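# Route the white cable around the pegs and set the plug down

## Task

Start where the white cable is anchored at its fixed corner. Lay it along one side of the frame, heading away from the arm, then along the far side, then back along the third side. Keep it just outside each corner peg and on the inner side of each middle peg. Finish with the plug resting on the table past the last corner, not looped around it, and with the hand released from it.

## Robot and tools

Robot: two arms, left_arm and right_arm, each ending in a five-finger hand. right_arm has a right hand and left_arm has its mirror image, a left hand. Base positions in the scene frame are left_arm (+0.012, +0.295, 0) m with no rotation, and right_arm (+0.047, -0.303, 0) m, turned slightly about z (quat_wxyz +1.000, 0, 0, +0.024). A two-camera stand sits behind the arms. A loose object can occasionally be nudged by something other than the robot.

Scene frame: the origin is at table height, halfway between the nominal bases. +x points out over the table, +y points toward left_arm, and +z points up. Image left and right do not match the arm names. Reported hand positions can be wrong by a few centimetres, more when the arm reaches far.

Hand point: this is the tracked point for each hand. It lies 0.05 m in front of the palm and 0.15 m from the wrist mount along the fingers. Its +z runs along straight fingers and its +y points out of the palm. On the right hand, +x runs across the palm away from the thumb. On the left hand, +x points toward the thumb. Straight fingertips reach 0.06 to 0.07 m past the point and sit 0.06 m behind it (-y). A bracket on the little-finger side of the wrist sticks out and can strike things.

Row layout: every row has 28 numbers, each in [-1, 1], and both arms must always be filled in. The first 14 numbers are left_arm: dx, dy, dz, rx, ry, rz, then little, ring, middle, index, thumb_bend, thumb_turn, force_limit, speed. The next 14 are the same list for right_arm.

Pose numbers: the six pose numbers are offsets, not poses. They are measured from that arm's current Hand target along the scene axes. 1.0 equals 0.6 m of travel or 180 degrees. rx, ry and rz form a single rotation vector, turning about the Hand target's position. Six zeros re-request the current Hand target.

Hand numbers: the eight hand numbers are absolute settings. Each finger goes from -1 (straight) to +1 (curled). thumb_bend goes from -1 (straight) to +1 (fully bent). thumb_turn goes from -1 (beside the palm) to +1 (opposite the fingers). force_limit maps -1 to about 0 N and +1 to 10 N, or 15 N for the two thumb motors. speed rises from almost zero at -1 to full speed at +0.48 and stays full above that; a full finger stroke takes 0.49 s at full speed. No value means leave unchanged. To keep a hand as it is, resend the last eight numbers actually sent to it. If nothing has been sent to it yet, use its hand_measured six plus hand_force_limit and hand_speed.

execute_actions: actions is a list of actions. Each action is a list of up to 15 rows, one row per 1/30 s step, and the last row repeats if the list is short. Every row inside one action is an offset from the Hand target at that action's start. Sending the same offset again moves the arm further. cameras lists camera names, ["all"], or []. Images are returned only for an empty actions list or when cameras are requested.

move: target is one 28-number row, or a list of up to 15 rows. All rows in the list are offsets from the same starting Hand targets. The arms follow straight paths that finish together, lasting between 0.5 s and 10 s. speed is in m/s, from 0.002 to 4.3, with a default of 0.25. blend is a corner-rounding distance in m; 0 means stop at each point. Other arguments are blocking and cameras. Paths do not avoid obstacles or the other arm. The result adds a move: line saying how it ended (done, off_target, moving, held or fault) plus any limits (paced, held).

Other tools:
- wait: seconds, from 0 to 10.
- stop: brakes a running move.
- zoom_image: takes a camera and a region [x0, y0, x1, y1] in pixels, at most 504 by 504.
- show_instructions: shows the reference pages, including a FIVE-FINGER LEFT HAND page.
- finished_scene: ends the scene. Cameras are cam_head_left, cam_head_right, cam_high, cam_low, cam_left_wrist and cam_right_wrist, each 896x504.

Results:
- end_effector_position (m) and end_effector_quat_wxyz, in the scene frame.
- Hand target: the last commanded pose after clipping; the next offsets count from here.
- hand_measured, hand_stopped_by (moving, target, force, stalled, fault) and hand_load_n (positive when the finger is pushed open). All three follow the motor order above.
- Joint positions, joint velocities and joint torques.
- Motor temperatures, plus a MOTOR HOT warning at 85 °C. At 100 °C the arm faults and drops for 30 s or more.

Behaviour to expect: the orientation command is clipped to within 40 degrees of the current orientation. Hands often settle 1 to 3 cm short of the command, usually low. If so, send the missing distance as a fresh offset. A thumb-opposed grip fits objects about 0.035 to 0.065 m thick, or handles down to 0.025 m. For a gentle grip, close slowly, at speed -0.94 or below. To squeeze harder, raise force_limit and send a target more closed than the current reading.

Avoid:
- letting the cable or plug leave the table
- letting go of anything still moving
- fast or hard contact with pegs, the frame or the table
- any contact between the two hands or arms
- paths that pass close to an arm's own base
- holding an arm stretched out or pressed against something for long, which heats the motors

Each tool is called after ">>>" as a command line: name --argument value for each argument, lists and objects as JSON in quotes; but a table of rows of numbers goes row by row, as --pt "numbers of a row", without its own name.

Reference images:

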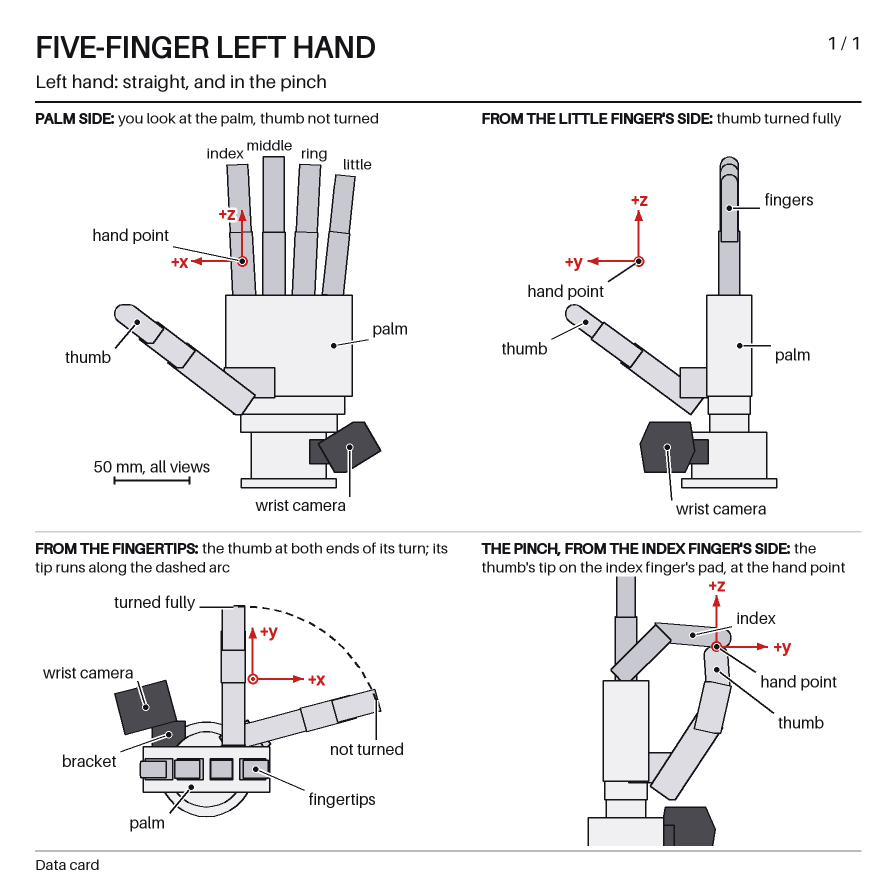

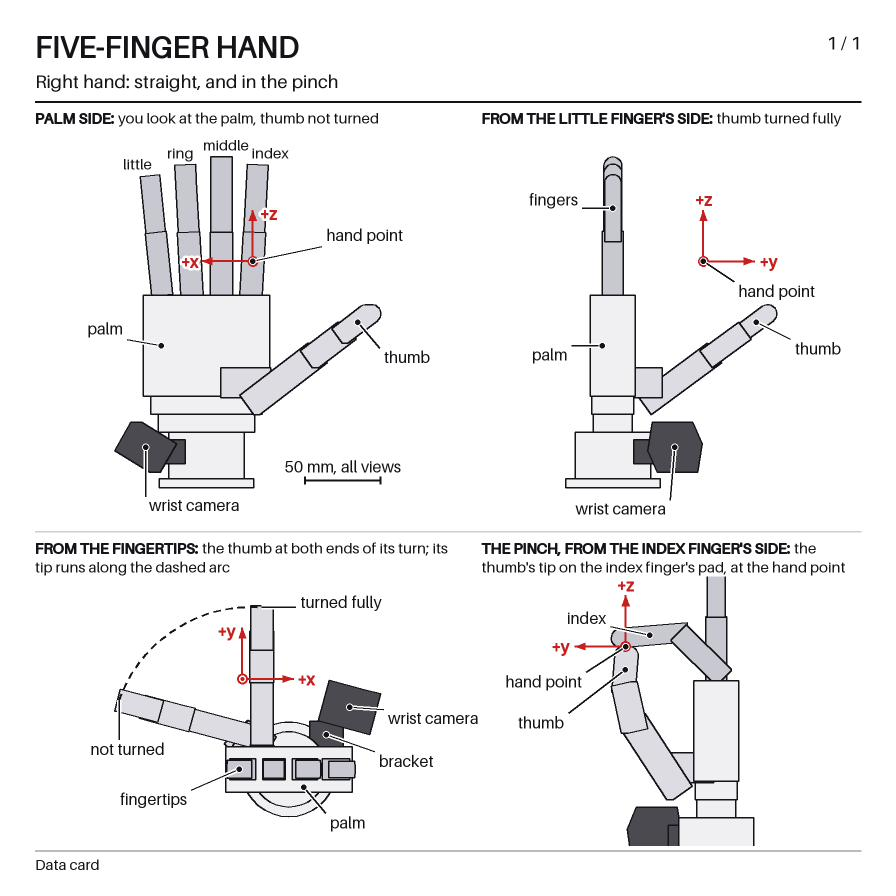

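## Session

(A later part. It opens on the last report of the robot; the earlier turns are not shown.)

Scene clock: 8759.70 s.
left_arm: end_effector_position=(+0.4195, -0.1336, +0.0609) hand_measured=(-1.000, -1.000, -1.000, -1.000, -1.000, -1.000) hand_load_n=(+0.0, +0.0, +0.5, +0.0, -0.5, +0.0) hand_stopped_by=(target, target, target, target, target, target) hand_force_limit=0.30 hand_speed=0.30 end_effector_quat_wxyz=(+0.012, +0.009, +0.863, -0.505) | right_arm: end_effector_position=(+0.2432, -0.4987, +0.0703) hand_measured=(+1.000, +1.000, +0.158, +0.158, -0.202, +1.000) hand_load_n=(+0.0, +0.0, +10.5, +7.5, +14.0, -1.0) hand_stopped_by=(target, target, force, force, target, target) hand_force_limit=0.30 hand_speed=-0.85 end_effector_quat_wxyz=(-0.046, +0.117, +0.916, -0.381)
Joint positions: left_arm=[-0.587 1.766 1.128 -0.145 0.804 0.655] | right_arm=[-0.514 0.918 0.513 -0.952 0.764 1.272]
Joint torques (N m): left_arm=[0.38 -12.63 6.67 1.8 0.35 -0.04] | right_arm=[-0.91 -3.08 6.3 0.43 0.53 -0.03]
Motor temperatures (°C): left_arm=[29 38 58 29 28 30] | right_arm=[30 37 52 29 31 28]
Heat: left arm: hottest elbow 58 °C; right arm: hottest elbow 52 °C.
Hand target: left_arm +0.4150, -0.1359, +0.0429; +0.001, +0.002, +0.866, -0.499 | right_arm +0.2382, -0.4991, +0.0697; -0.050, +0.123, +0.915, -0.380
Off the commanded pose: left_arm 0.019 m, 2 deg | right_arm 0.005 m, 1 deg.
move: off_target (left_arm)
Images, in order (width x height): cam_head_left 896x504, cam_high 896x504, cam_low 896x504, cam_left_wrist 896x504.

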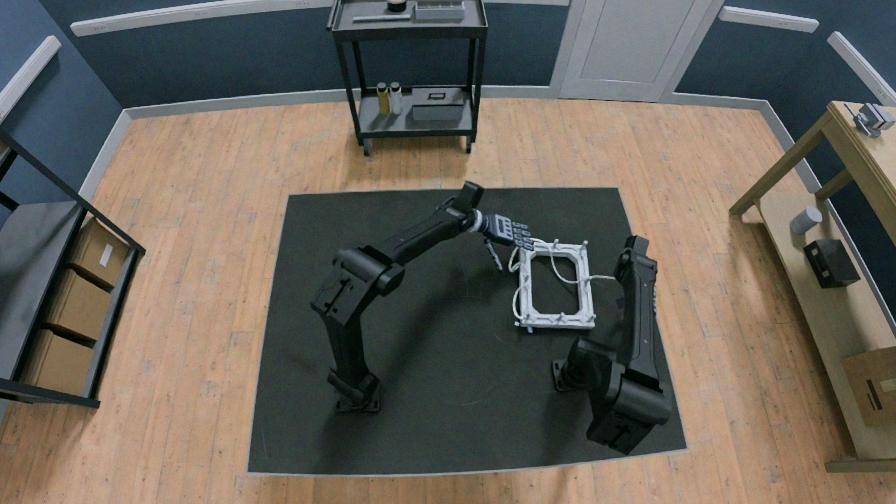

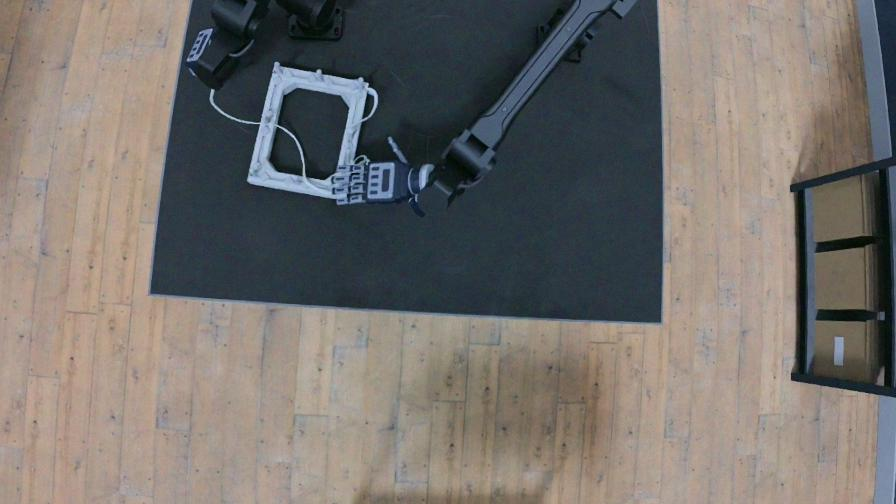

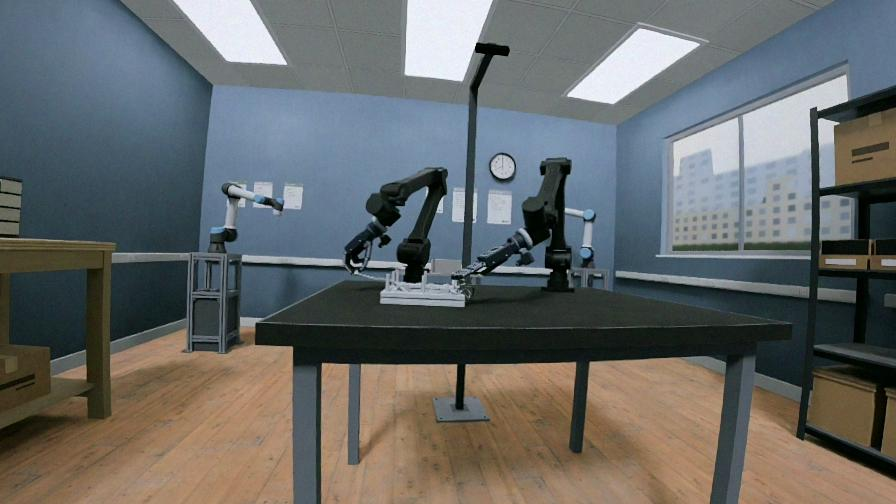

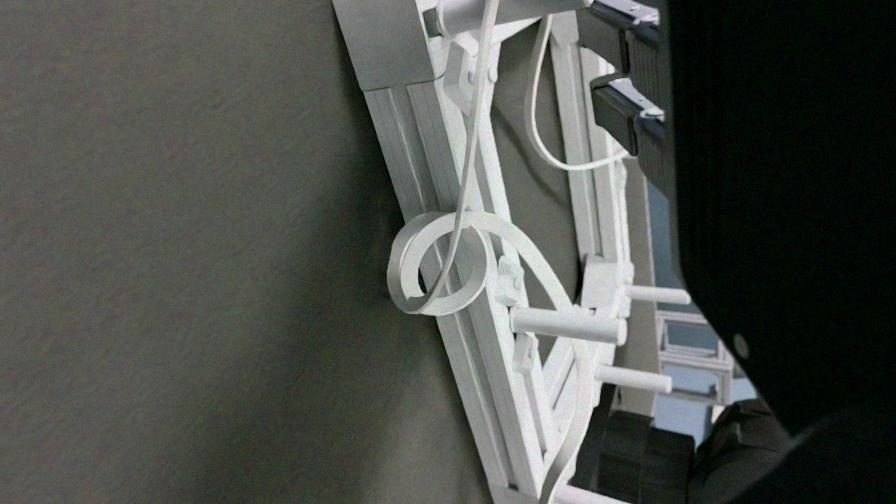

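>>> move --pt "0.0 0.0 0 0 0 0 -1 -1 -1 -1 -1 -1 0.3 0.3 0 0.0 0.217 0 0 0 1 1 0.5 0.55 -0.2 1 0.3 -0.85" --pt "0.0 0.0 0 0 0 0 -1 -1 -1 -1 -1 -1 0.3 0.3 0.303 -0.035 0.3 0 0 0.322 1 1 0.5 0.55 -0.2 1 0.3 -0.85" --pt "0.0 0.0 0 0 0 0 -1 -1 -1 -1 -1 -1 0.3 0.3 0.603 -0.035 0.3 0 0 0.656 1 1 0.5 0.55 -0.2 1 0.3 -0.85" --pt "0.0 0.0 0 0 0 0 -1 -1 -1 -1 -1 -1 0.3 0.3 0.703 -0.018 0.25 0 0 0.822 1 1 0.5 0.55 -0.2 1 0.3 -0.85" --speed 0.22 --blend 0.03 --cameras '["cam_high","cam_low","cam_head_left","cam_left_wrist"]'

>>> zoom_image --camera "cam_low" --region '[370, 245, 490, 315]'

>>> zoom_image --camera "cam_high" --region '[200, 60, 400, 240]'

>>> zoom_image --camera "cam_head_left" --region '[500, 205, 620, 285]'

Scene clock: 8819.23 s.
left_arm: end_effector_position=(+0.4195, -0.1336, +0.0609) hand_measured=(-1.000, -1.000, -1.000, -1.000, -1.000, -1.000) hand_load_n=(+0.0, +0.0, +0.0, +0.0, +0.0, +0.0) hand_stopped_by=(target, target, target, target, target, target) hand_force_limit=0.30 hand_speed=0.30 end_effector_quat_wxyz=(+0.012, +0.009, +0.863, -0.505) | right_arm: end_effector_position=(+0.6478, -0.5063, +0.2142) hand_measured=(+1.000, +1.000, +0.158, +0.158, -0.202, +1.000) hand_load_n=(+0.0, +0.0, +10.0, +8.0, +14.0, -0.5) hand_stopped_by=(target, target, force, force, target, target) hand_force_limit=0.30 hand_speed=-0.85 end_effector_quat_wxyz=(-0.352, +0.842, -0.383, +0.143)
Joint positions: left_arm=[-0.587 1.766 1.128 -0.145 0.804 0.655] | right_arm=[-0.533 1.944 1.959 -1.277 -0.728 -1.083]
Joint torques (N m): left_arm=[0.38 -12.57 6.67 1.78 0.35 -0.04] | right_arm=[0.03 -18.73 10.59 0.5 -0.64 -0.24]
Motor temperatures (°C): left_arm=[29 38 57 29 28 30] | right_arm=[30 35 50 29 31 28]
Heat: left arm: hottest elbow 57 °C; right arm: hottest elbow 50 °C.
Hand target: left_arm +0.4150, -0.1359, +0.0429; +0.001, +0.002, +0.866, -0.499 | right_arm +0.6600, -0.5098, +0.2198; -0.351, +0.846, -0.371, +0.153
Off the commanded pose: left_arm 0.019 m, 2 deg | right_arm 0.014 m, 2 deg.
move: off_target (left_arm, right_arm)
Images, in order (width x height): cam_head_left 896x504, cam_high 896x504, cam_low 896x504, cam_left_wrist 896x504.

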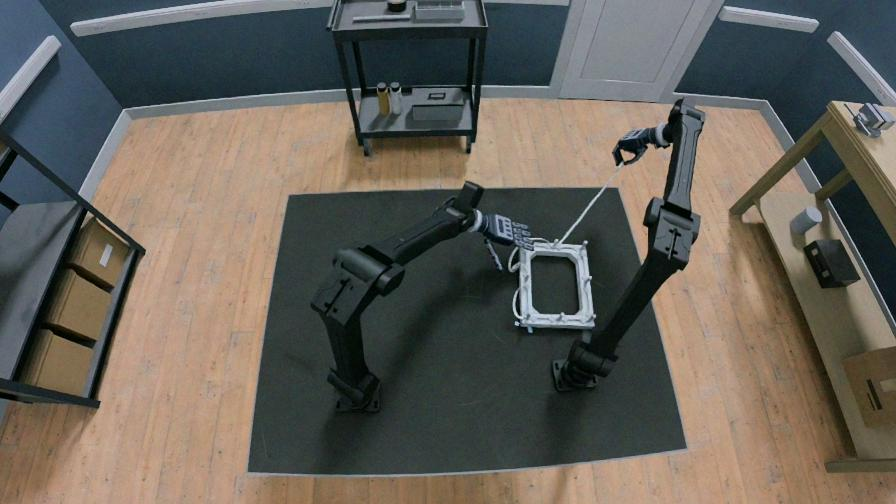

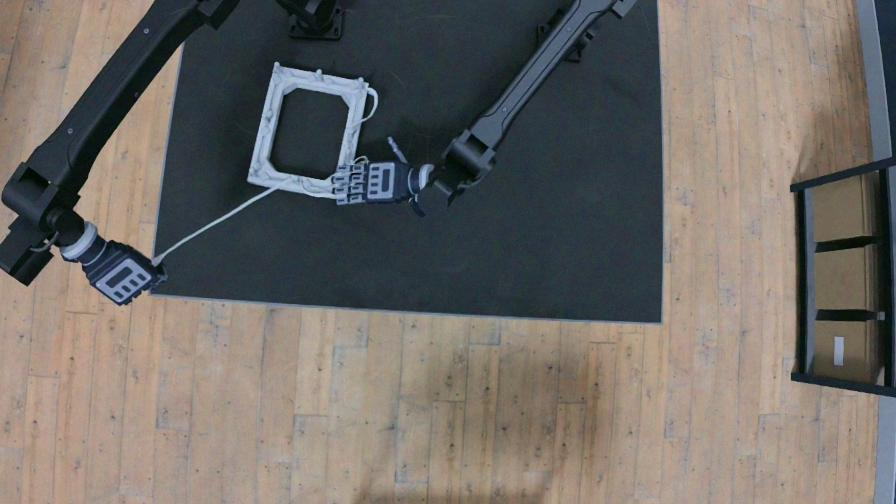

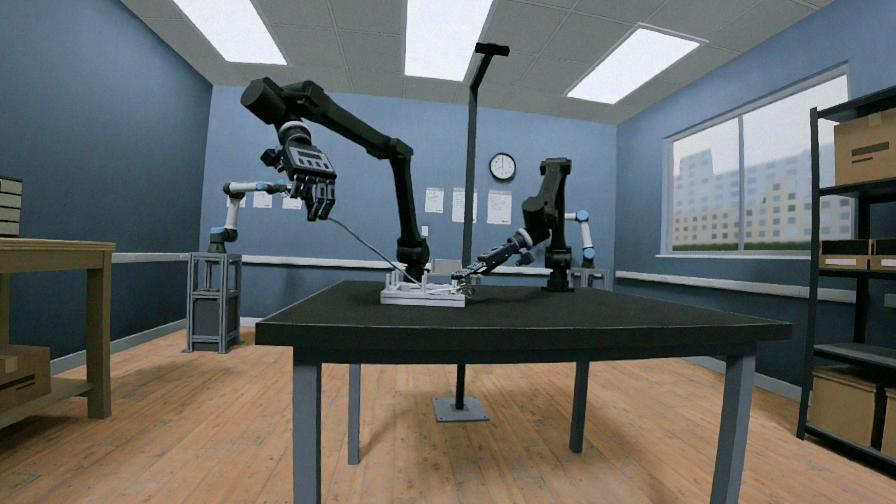

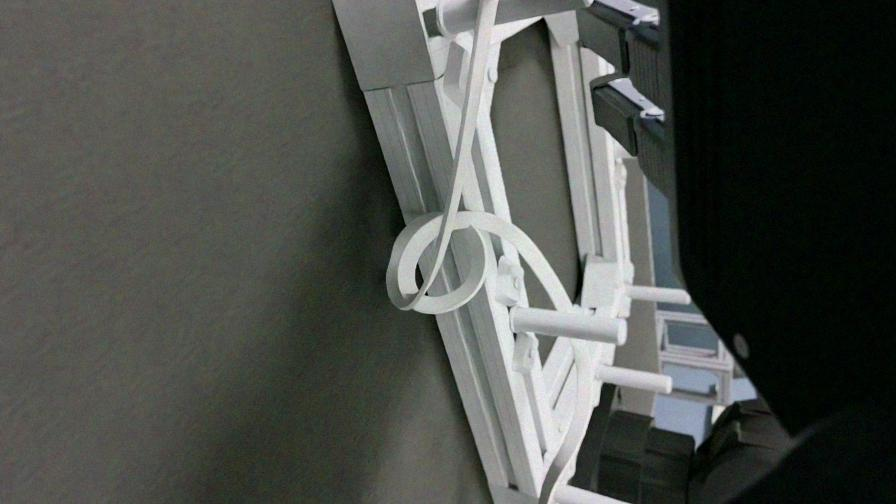

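Scaled by 4.200 from the camera's 896x504 image, which has a finer 1280x720 frame.

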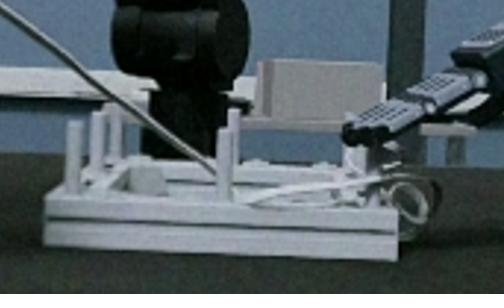

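Scaled by 2.520 from the camera's 896x504 image, which has a finer 1280x720 frame.

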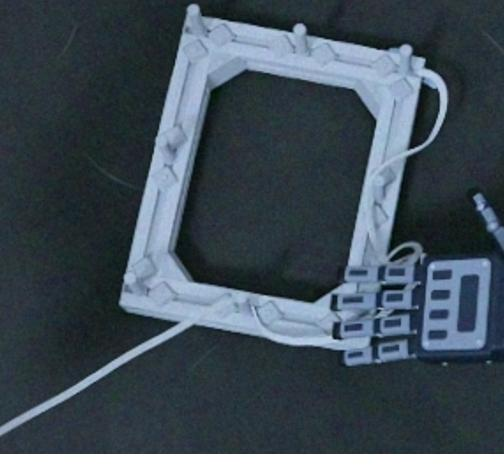

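Scaled by 4.200 from the camera's 896x504 image, which has a finer 1280x720 frame.

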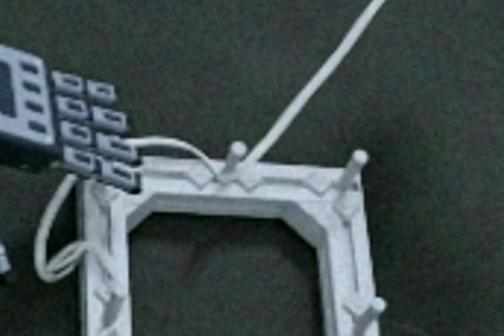

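>>> move --pt "0.0 0.0 0 0 0 0 -1 -1 -1 -1 -1 -1 0.3 0.3 -0.05 -0.059 -0.216 0 0 -0.028 1 1 0.5 0.55 -0.2 1 0.3 -0.85" --pt "0.0 0.0 0 0 0 0 -1 -1 -1 -1 -1 -1 0.3 0.3 -0.3 -0.092 -0.233 0 0 -0.317 1 1 0.5 0.55 -0.2 1 0.3 -0.85" --speed 0.2 --blend 0.02 --cameras '["cam_high","cam_low"]'

>>> zoom_image --camera "cam_low" --region '[290, 225, 490, 325]'

>>> zoom_image --camera "cam_high" --region '[160, 60, 360, 240]'

Scene clock: 8848.90 s.
left_arm: end_effector_position=(+0.4195, -0.1336, +0.0609) hand_measured=(-1.000, -1.000, -1.000, -1.000, -1.000, -1.000) hand_load_n=(+0.0, +0.0, +0.0, +0.0, +0.0, +0.0) hand_stopped_by=(target, target, target, target, target, target) hand_force_limit=0.30 hand_speed=0.30 end_effector_quat_wxyz=(+0.012, +0.009, +0.863, -0.505) | right_arm: end_effector_position=(+0.4798, -0.5608, +0.0770) hand_measured=(+1.000, +1.000, +0.158, +0.158, -0.202, +1.000) hand_load_n=(+0.0, +0.0, +10.0, +7.5, +13.5, -1.0) hand_stopped_by=(target, target, force, force, target, target) hand_force_limit=0.30 hand_speed=-0.85 end_effector_quat_wxyz=(+0.234, -0.575, +0.727, -0.295)
Joint positions: left_arm=[-0.587 1.766 1.128 -0.145 0.804 0.655] | right_arm=[-0.718 1.48 0.928 -0.298 -0.3 -0.323]
Joint torques (N m): left_arm=[0.38 -12.63 6.67 1.8 0.35 -0.03] | right_arm=[-0.56 -12.63 6.24 2.51 -0.17 0.01]
Motor temperatures (°C): left_arm=[29 38 57 29 28 30] | right_arm=[30 38 51 29 31 28]
Heat: left arm: hottest elbow 57 °C; right arm: hottest elbow 51 °C.
Hand target: left_arm +0.4150, -0.1359, +0.0429; +0.001, +0.002, +0.866, -0.499 | right_arm +0.4800, -0.5650, +0.0799; +0.235, -0.566, +0.730, -0.302
Off the commanded pose: left_arm 0.019 m, 2 deg | right_arm 0.005 m, 1 deg.
move: off_target (left_arm)
Images, in order (width x height): cam_high 896x504, cam_low 896x504.

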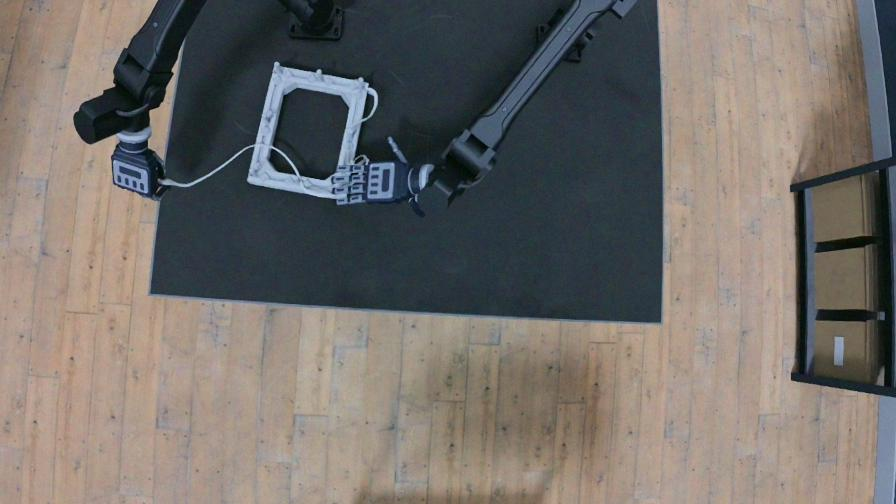

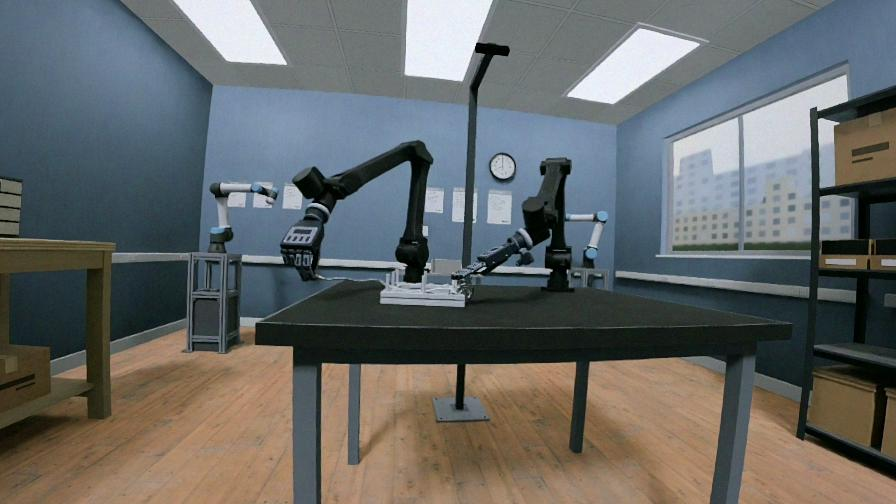

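Scaled by 2.520 from the camera's 896x504 image, which has a finer 1280x720 frame.

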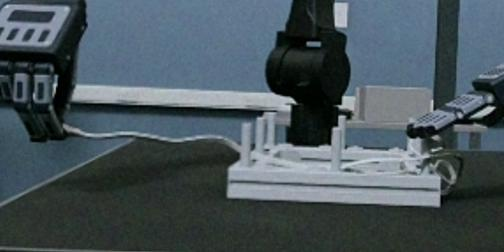

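Scaled by 2.520 from the camera's 896x504 image, which has a finer 1280x720 frame.

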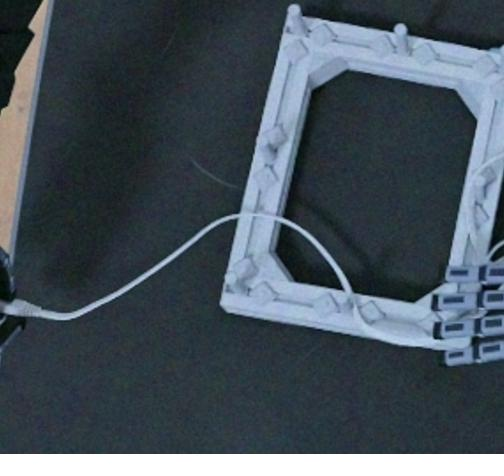

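>>> move --pt "0.0 0.0 0 0 0 0 -1 -1 -1 -1 -1 -1 0.3 0.3 0 0 0.28 0 0 0 1 1 0.5 0.55 -0.2 1 0.3 -0.85" --pt "0.0 0.0 0 0 0 0 -1 -1 -1 -1 -1 -1 0.3 0.3 0.32 0.07 0.233 0 0 0.317 1 1 0.5 0.55 -0.2 1 0.3 -0.85" --pt "0.0 0.0 0 0 0 0 -1 -1 -1 -1 -1 -1 0.3 0.3 0.367 0.025 0.01 0 0 0.4 1 1 0.5 0.55 -0.2 1 0.3 -0.85" --speed 0.22 --blend 0.02 --cameras '["cam_high","cam_low"]'

>>> zoom_image --camera "cam_low" --region '[370, 245, 490, 315]'

>>> zoom_image --camera "cam_high" --region '[200, 60, 400, 240]'

Scene clock: 8887.37 s.
left_arm: end_effector_position=(+0.4195, -0.1336, +0.0609) hand_measured=(-1.000, -1.000, -1.000, -1.000, -1.000, -1.000) hand_load_n=(+0.0, +0.0, +0.0, +0.0, +0.0, -0.5) hand_stopped_by=(target, target, target, target, target, target) hand_force_limit=0.30 hand_speed=0.30 end_effector_quat_wxyz=(+0.012, +0.009, +0.863, -0.505) | right_arm: end_effector_position=(+0.6932, -0.5399, +0.0845) hand_measured=(+1.000, +1.000, +0.158, +0.158, -0.202, +1.000) hand_load_n=(+0.0, +0.0, +11.0, +3.5, +9.0, +0.0) hand_stopped_by=(target, target, force, force, target, target) hand_force_limit=0.30 hand_speed=-0.85 end_effector_quat_wxyz=(-0.370, +0.886, -0.263, +0.097)
Joint positions: left_arm=[-0.587 1.766 1.128 -0.145 0.804 0.655] | right_arm=[-0.541 2.301 2.223 -1.441 -0.783 -1.464]
Joint torques (N m): left_arm=[0.32 -12.63 6.67 1.8 0.35 -0.03] | right_arm=[-1.26 -20.89 9.77 -0.14 -0.72 -0.2]
Motor temperatures (°C): left_arm=[29 38 57 29 28 30] | right_arm=[30 37 51 29 31 28]
Heat: left arm: hottest elbow 57 °C; right arm: hottest elbow 51 °C.
Hand target: left_arm +0.4150, -0.1359, +0.0429; +0.001, +0.002, +0.866, -0.499 | right_arm +0.7001, -0.5501, +0.0860; -0.368, +0.887, -0.258, +0.106
Off the commanded pose: left_arm 0.019 m, 2 deg | right_arm 0.012 m, 1 deg.
move: off_target (left_arm, right_arm)
Images, in order (width x height): cam_high 896x504, cam_low 896x504.

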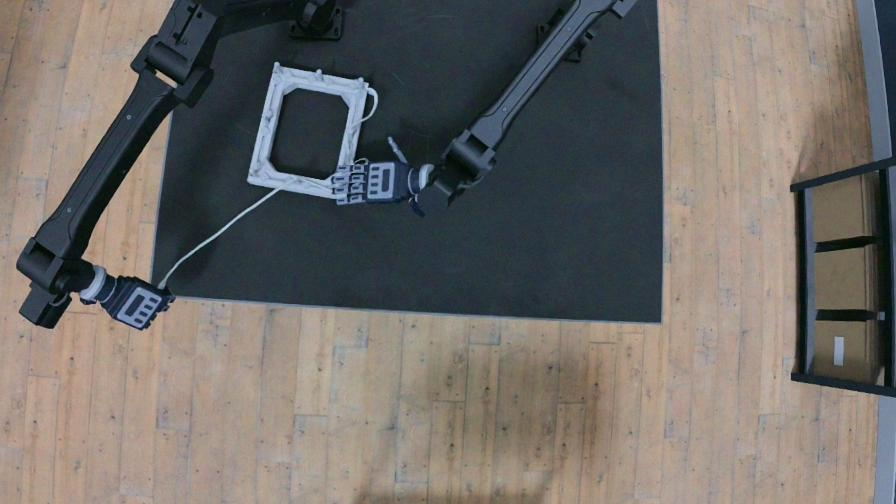

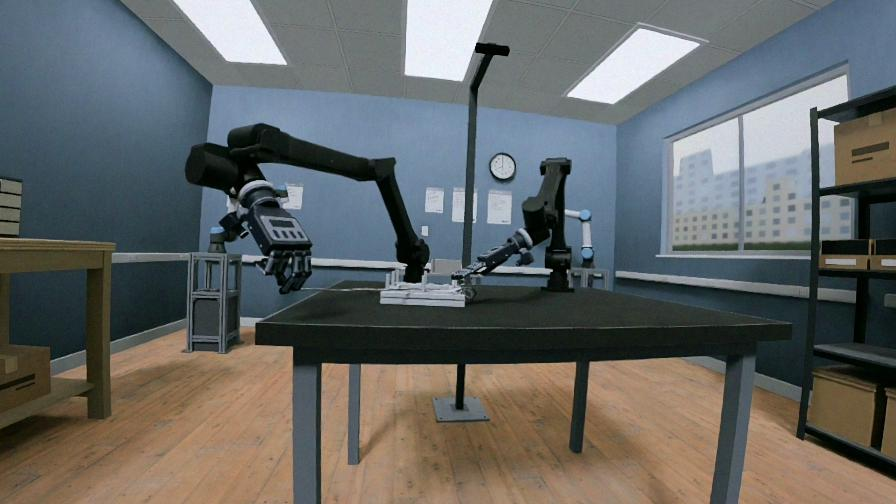

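Scaled by 4.200 from the camera's 896x504 image, which has a finer 1280x720 frame.

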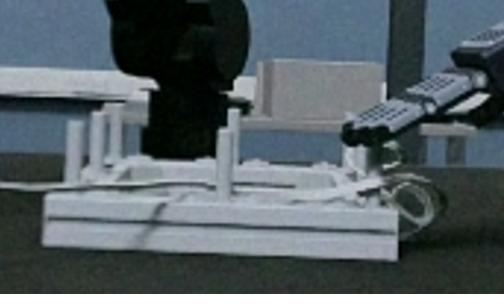

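Scaled by 2.520 from the camera's 896x504 image, which has a finer 1280x720 frame.

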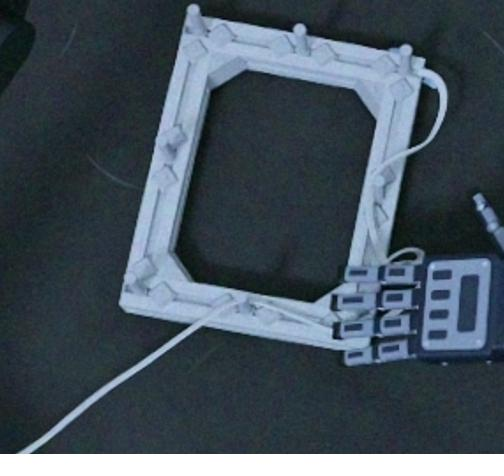

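>>> execute_actions --actions '[[[0,0,0,0,0,0,-1,-1,-1,-1,-1,-1,0.3,0.3, 0,0,0,0,0,0,1,1,0.5,0.6,-0.2,1,0.3,-0.85]],[[0,0,0,0,0,0,-1,-1,-1,-1,-1,-1,0.3,0.3, 0,0,0,0,0,0,1,1,0.5,0.6,-0.2,1,0.3,-0.85]]]' --cameras '["cam_left_wrist","cam_right_wrist"]'

Scene clock: 8896.23 s.
left_arm: end_effector_position=(+0.4195, -0.1336, +0.0609) hand_measured=(-1.000, -1.000, -1.000, -1.000, -1.000, -1.000) hand_load_n=(+0.0, +0.5, +0.0, +0.0, +0.0, -0.5) hand_stopped_by=(target, target, target, target, target, target) hand_force_limit=0.30 hand_speed=0.30 end_effector_quat_wxyz=(+0.012, +0.009, +0.863, -0.505) | right_arm: end_effector_position=(+0.6932, -0.5399, +0.0845) hand_measured=(+1.000, +1.000, +0.158, +0.170, -0.202, +1.000) hand_load_n=(+0.0, +0.0, +9.5, +7.5, +11.0, -1.0) hand_stopped_by=(target, target, force, force, target, target) hand_force_limit=0.30 hand_speed=-0.85 end_effector_quat_wxyz=(-0.370, +0.886, -0.263, +0.097)
Joint positions: left_arm=[-0.587 1.766 1.128 -0.145 0.804 0.655] | right_arm=[-0.541 2.301 2.223 -1.441 -0.783 -1.465]
Joint torques (N m): left_arm=[0.38 -12.57 6.67 1.8 0.35 -0.03] | right_arm=[-0.67 -22.3 9.84 -0.06 -0.76 -0.23]
Motor temperatures (°C): left_arm=[29 39 57 29 28 30] | right_arm=[30 37 51 29 31 28]
Heat: left arm: hottest elbow 57 °C; right arm: hottest elbow 51 °C.
Hand target: left_arm +0.4150, -0.1359, +0.0429; +0.001, +0.002, +0.866, -0.499 | right_arm +0.7001, -0.5501, +0.0860; -0.368, +0.887, -0.258, +0.106
Off the commanded pose: left_arm 0.019 m, 2 deg | right_arm 0.012 m, 1 deg.
Images, in order (width x height): cam_left_wrist 896x504, cam_right_wrist 896x504.

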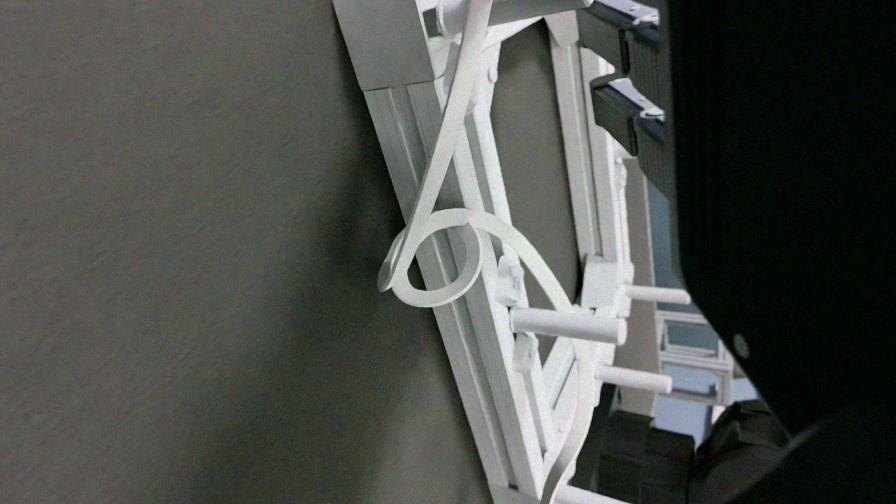

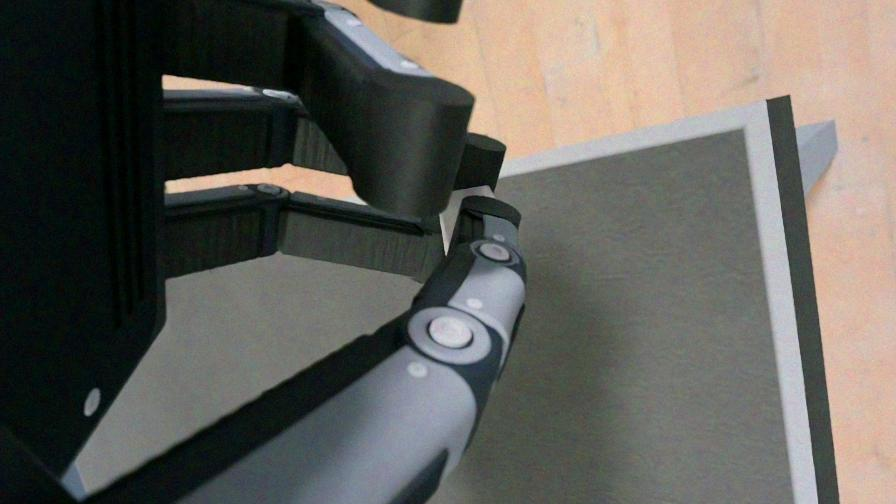

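>>> move --pt "0.0 0.0 0 0 0 0 -1 -1 -1 -1 -1 -1 0.3 0.3 -0.1 -0.092 -0.02 0 0 -0.04 1 1 0.5 0.6 -0.2 1 0.3 -0.85" --pt "0.0 0.0 0 0 0 0 -1 -1 -1 -1 -1 -1 0.3 0.3 -0.247 -0.167 -0.027 0 0 -0.094 1 1 0.5 0.6 -0.2 1 0.3 -0.85" --pt "0.0 0.0 0 0 0 0 -1 -1 -1 -1 -1 -1 0.3 0.3 -0.467 -0.197 -0.027 0 0 -0.261 1 1 0.5 0.6 -0.2 1 0.3 -0.85" --speed 0.15 --blend 0.02 --cameras '["cam_high","cam_low","cam_head_left"]'

>>> zoom_image --camera "cam_low" --region '[290, 225, 490, 325]'

>>> zoom_image --camera "cam_high" --region '[140, 60, 360, 240]'

Scene clock: 8913.50 s.
left_arm: end_effector_position=(+0.4195, -0.1336, +0.0609) hand_measured=(-1.000, -1.000, -1.000, -1.000, -1.000, -1.000) hand_load_n=(+0.0, +0.0, +0.0, +0.0, +0.0, +0.0) hand_stopped_by=(target, target, target, target, target, target) hand_force_limit=0.30 hand_speed=0.30 end_effector_quat_wxyz=(+0.012, +0.009, +0.863, -0.505) | right_arm: end_effector_position=(+0.4215, -0.6641, +0.0678) hand_measured=(+1.000, +1.000, +0.158, +0.170, -0.202, +1.000) hand_load_n=(+0.0, +0.0, +9.5, +7.5, +11.0, -1.0) hand_stopped_by=(target, target, force, force, target, target) hand_force_limit=0.30 hand_speed=-0.85 end_effector_quat_wxyz=(-0.298, +0.715, -0.586, +0.238)
Joint positions: left_arm=[-0.587 1.766 1.128 -0.145 0.804 0.655] | right_arm=[-1.007 1.705 1.214 -0.71 -0.707 -1.019]
Joint torques (N m): left_arm=[0.38 -12.63 6.67 1.8 0.35 -0.03] | right_arm=[-0.79 -16.5 6.19 1.76 -0.46 0]
Motor temperatures (°C): left_arm=[29 39 57 29 28 30] | right_arm=[30 37 51 29 31 28]
Heat: left arm: hottest elbow 57 °C; right arm: hottest elbow 51 °C.
Hand target: left_arm +0.4150, -0.1359, +0.0429; +0.001, +0.002, +0.866, -0.499 | right_arm +0.4200, -0.6683, +0.0697; -0.295, +0.711, -0.590, +0.244
Off the commanded pose: left_arm 0.019 m, 2 deg | right_arm 0.005 m, 1 deg.
move: off_target (left_arm)
Images, in order (width x height): cam_head_left 896x504, cam_high 896x504, cam_low 896x504.

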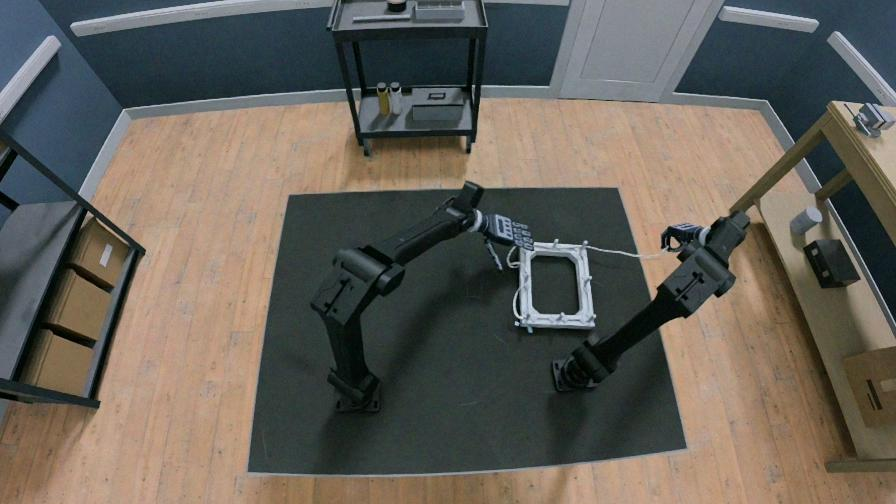

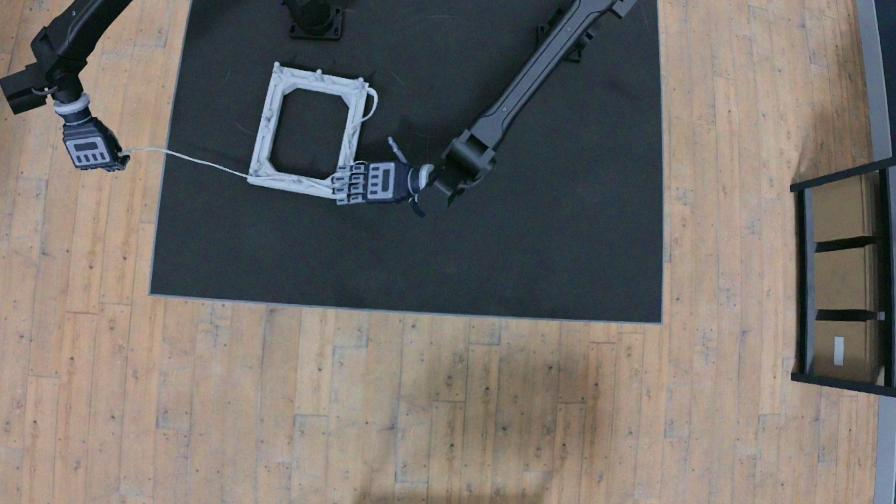

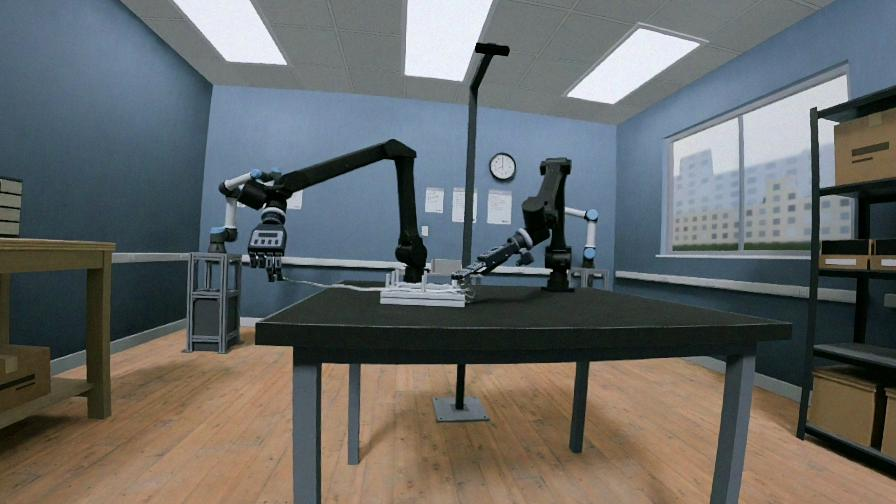

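Scaled by 2.520 from the camera's 896x504 image, which has a finer 1280x720 frame.

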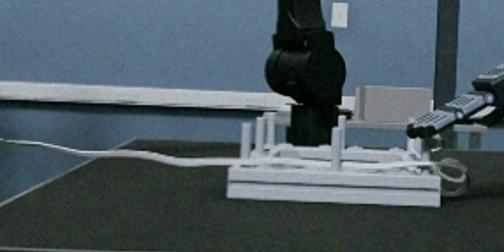

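Scaled by 2.291 from the camera's 896x504 image, which has a finer 1280x720 frame.

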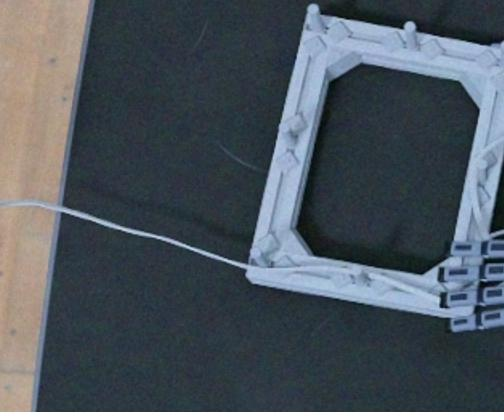

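>>> move --pt "0.0 0.0 0 0 0 0 -1 -1 -1 -1 -1 -1 0.3 0.3 -0.212 0.077 0.0 0 0 -0.167 1 1 0.5 0.6 -0.2 1 0.3 -0.85" --speed 0.15 --blend 0.02 --cameras '["cam_high","cam_low"]'

>>> zoom_image --camera "cam_low" --region '[370, 255, 450, 315]'

>>> zoom_image --camera "cam_high" --region '[140, 60, 360, 240]'

Scene clock: 8923.03 s.
left_arm: end_effector_position=(+0.4195, -0.1336, +0.0609) hand_measured=(-1.000, -1.000, -1.000, -1.000, -1.000, -1.000) hand_load_n=(+0.0, +0.0, +0.0, +0.0, +0.0, +0.0) hand_stopped_by=(target, target, target, target, target, target) hand_force_limit=0.30 hand_speed=0.30 end_effector_quat_wxyz=(+0.012, +0.009, +0.863, -0.505) | right_arm: end_effector_position=(+0.2944, -0.6184, +0.0682) hand_measured=(+1.000, +1.000, +0.158, +0.170, -0.202, +1.000) hand_load_n=(+0.0, +0.0, +9.5, +7.0, +10.5, -1.0) hand_stopped_by=(target, target, force, force, target, target) hand_force_limit=0.30 hand_speed=-0.85 end_effector_quat_wxyz=(+0.224, -0.541, +0.751, -0.306)
Joint positions: left_arm=[-0.587 1.766 1.128 -0.145 0.804 0.655] | right_arm=[-1.178 1.298 0.737 -0.416 -0.535 -0.639]
Joint torques (N m): left_arm=[0.38 -12.63 6.68 1.78 0.35 -0.04] | right_arm=[-0.73 -8.76 6.28 2.07 -0.29 -0.07]
Motor temperatures (°C): left_arm=[29 39 57 29 28 30] | right_arm=[30 38 50 29 31 28]
Heat: left arm: hottest elbow 57 °C; right arm: hottest elbow 50 °C.
Hand target: left_arm +0.4150, -0.1359, +0.0429; +0.001, +0.002, +0.866, -0.499 | right_arm +0.2928, -0.6221, +0.0698; +0.222, -0.534, +0.754, -0.313
Off the commanded pose: left_arm 0.019 m, 2 deg | right_arm 0.004 m, 1 deg.
move: off_target (left_arm)
Images, in order (width x height): cam_high 896x504, cam_low 896x504.

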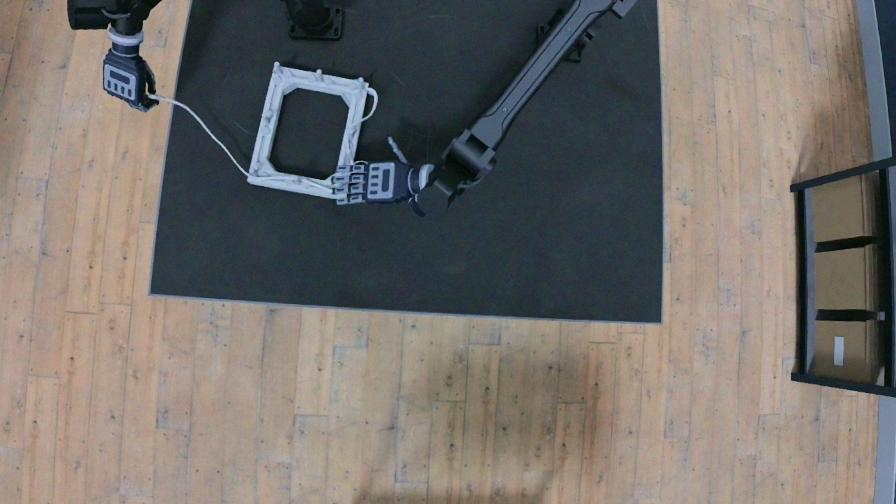

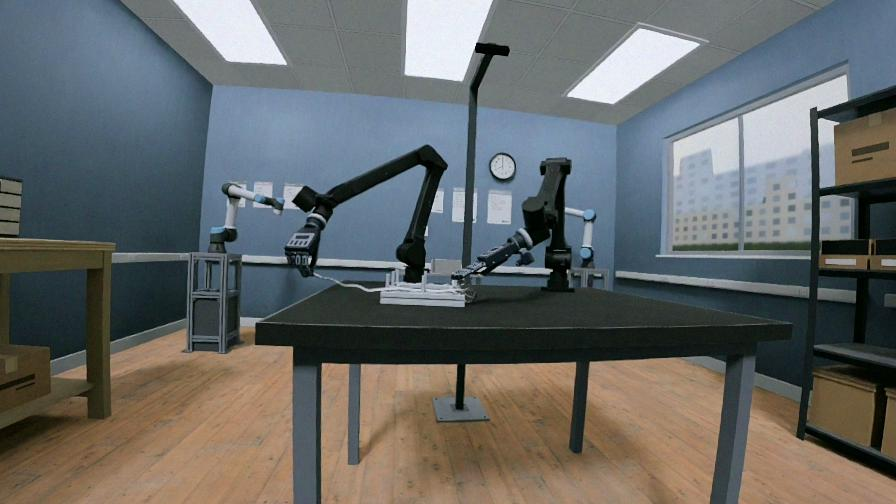

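Scaled by 6.300 from the camera's 896x504 image, which has a finer 1280x720 frame.

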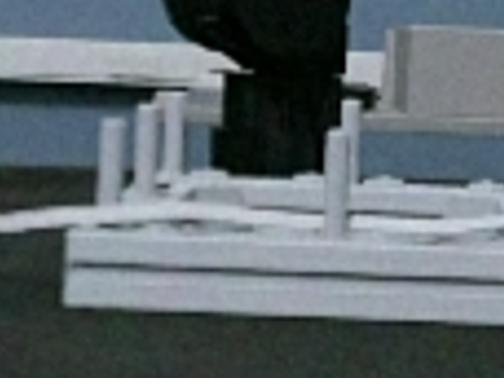

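Scaled by 2.291 from the camera's 896x504 image, which has a finer 1280x720 frame.

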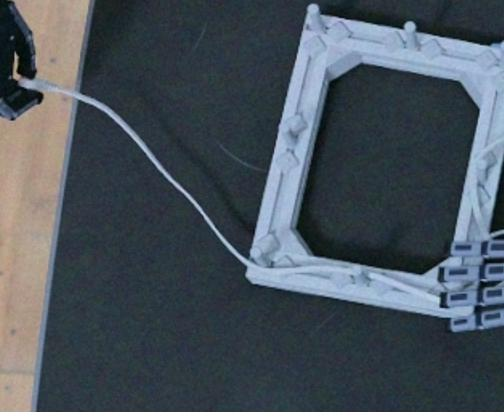

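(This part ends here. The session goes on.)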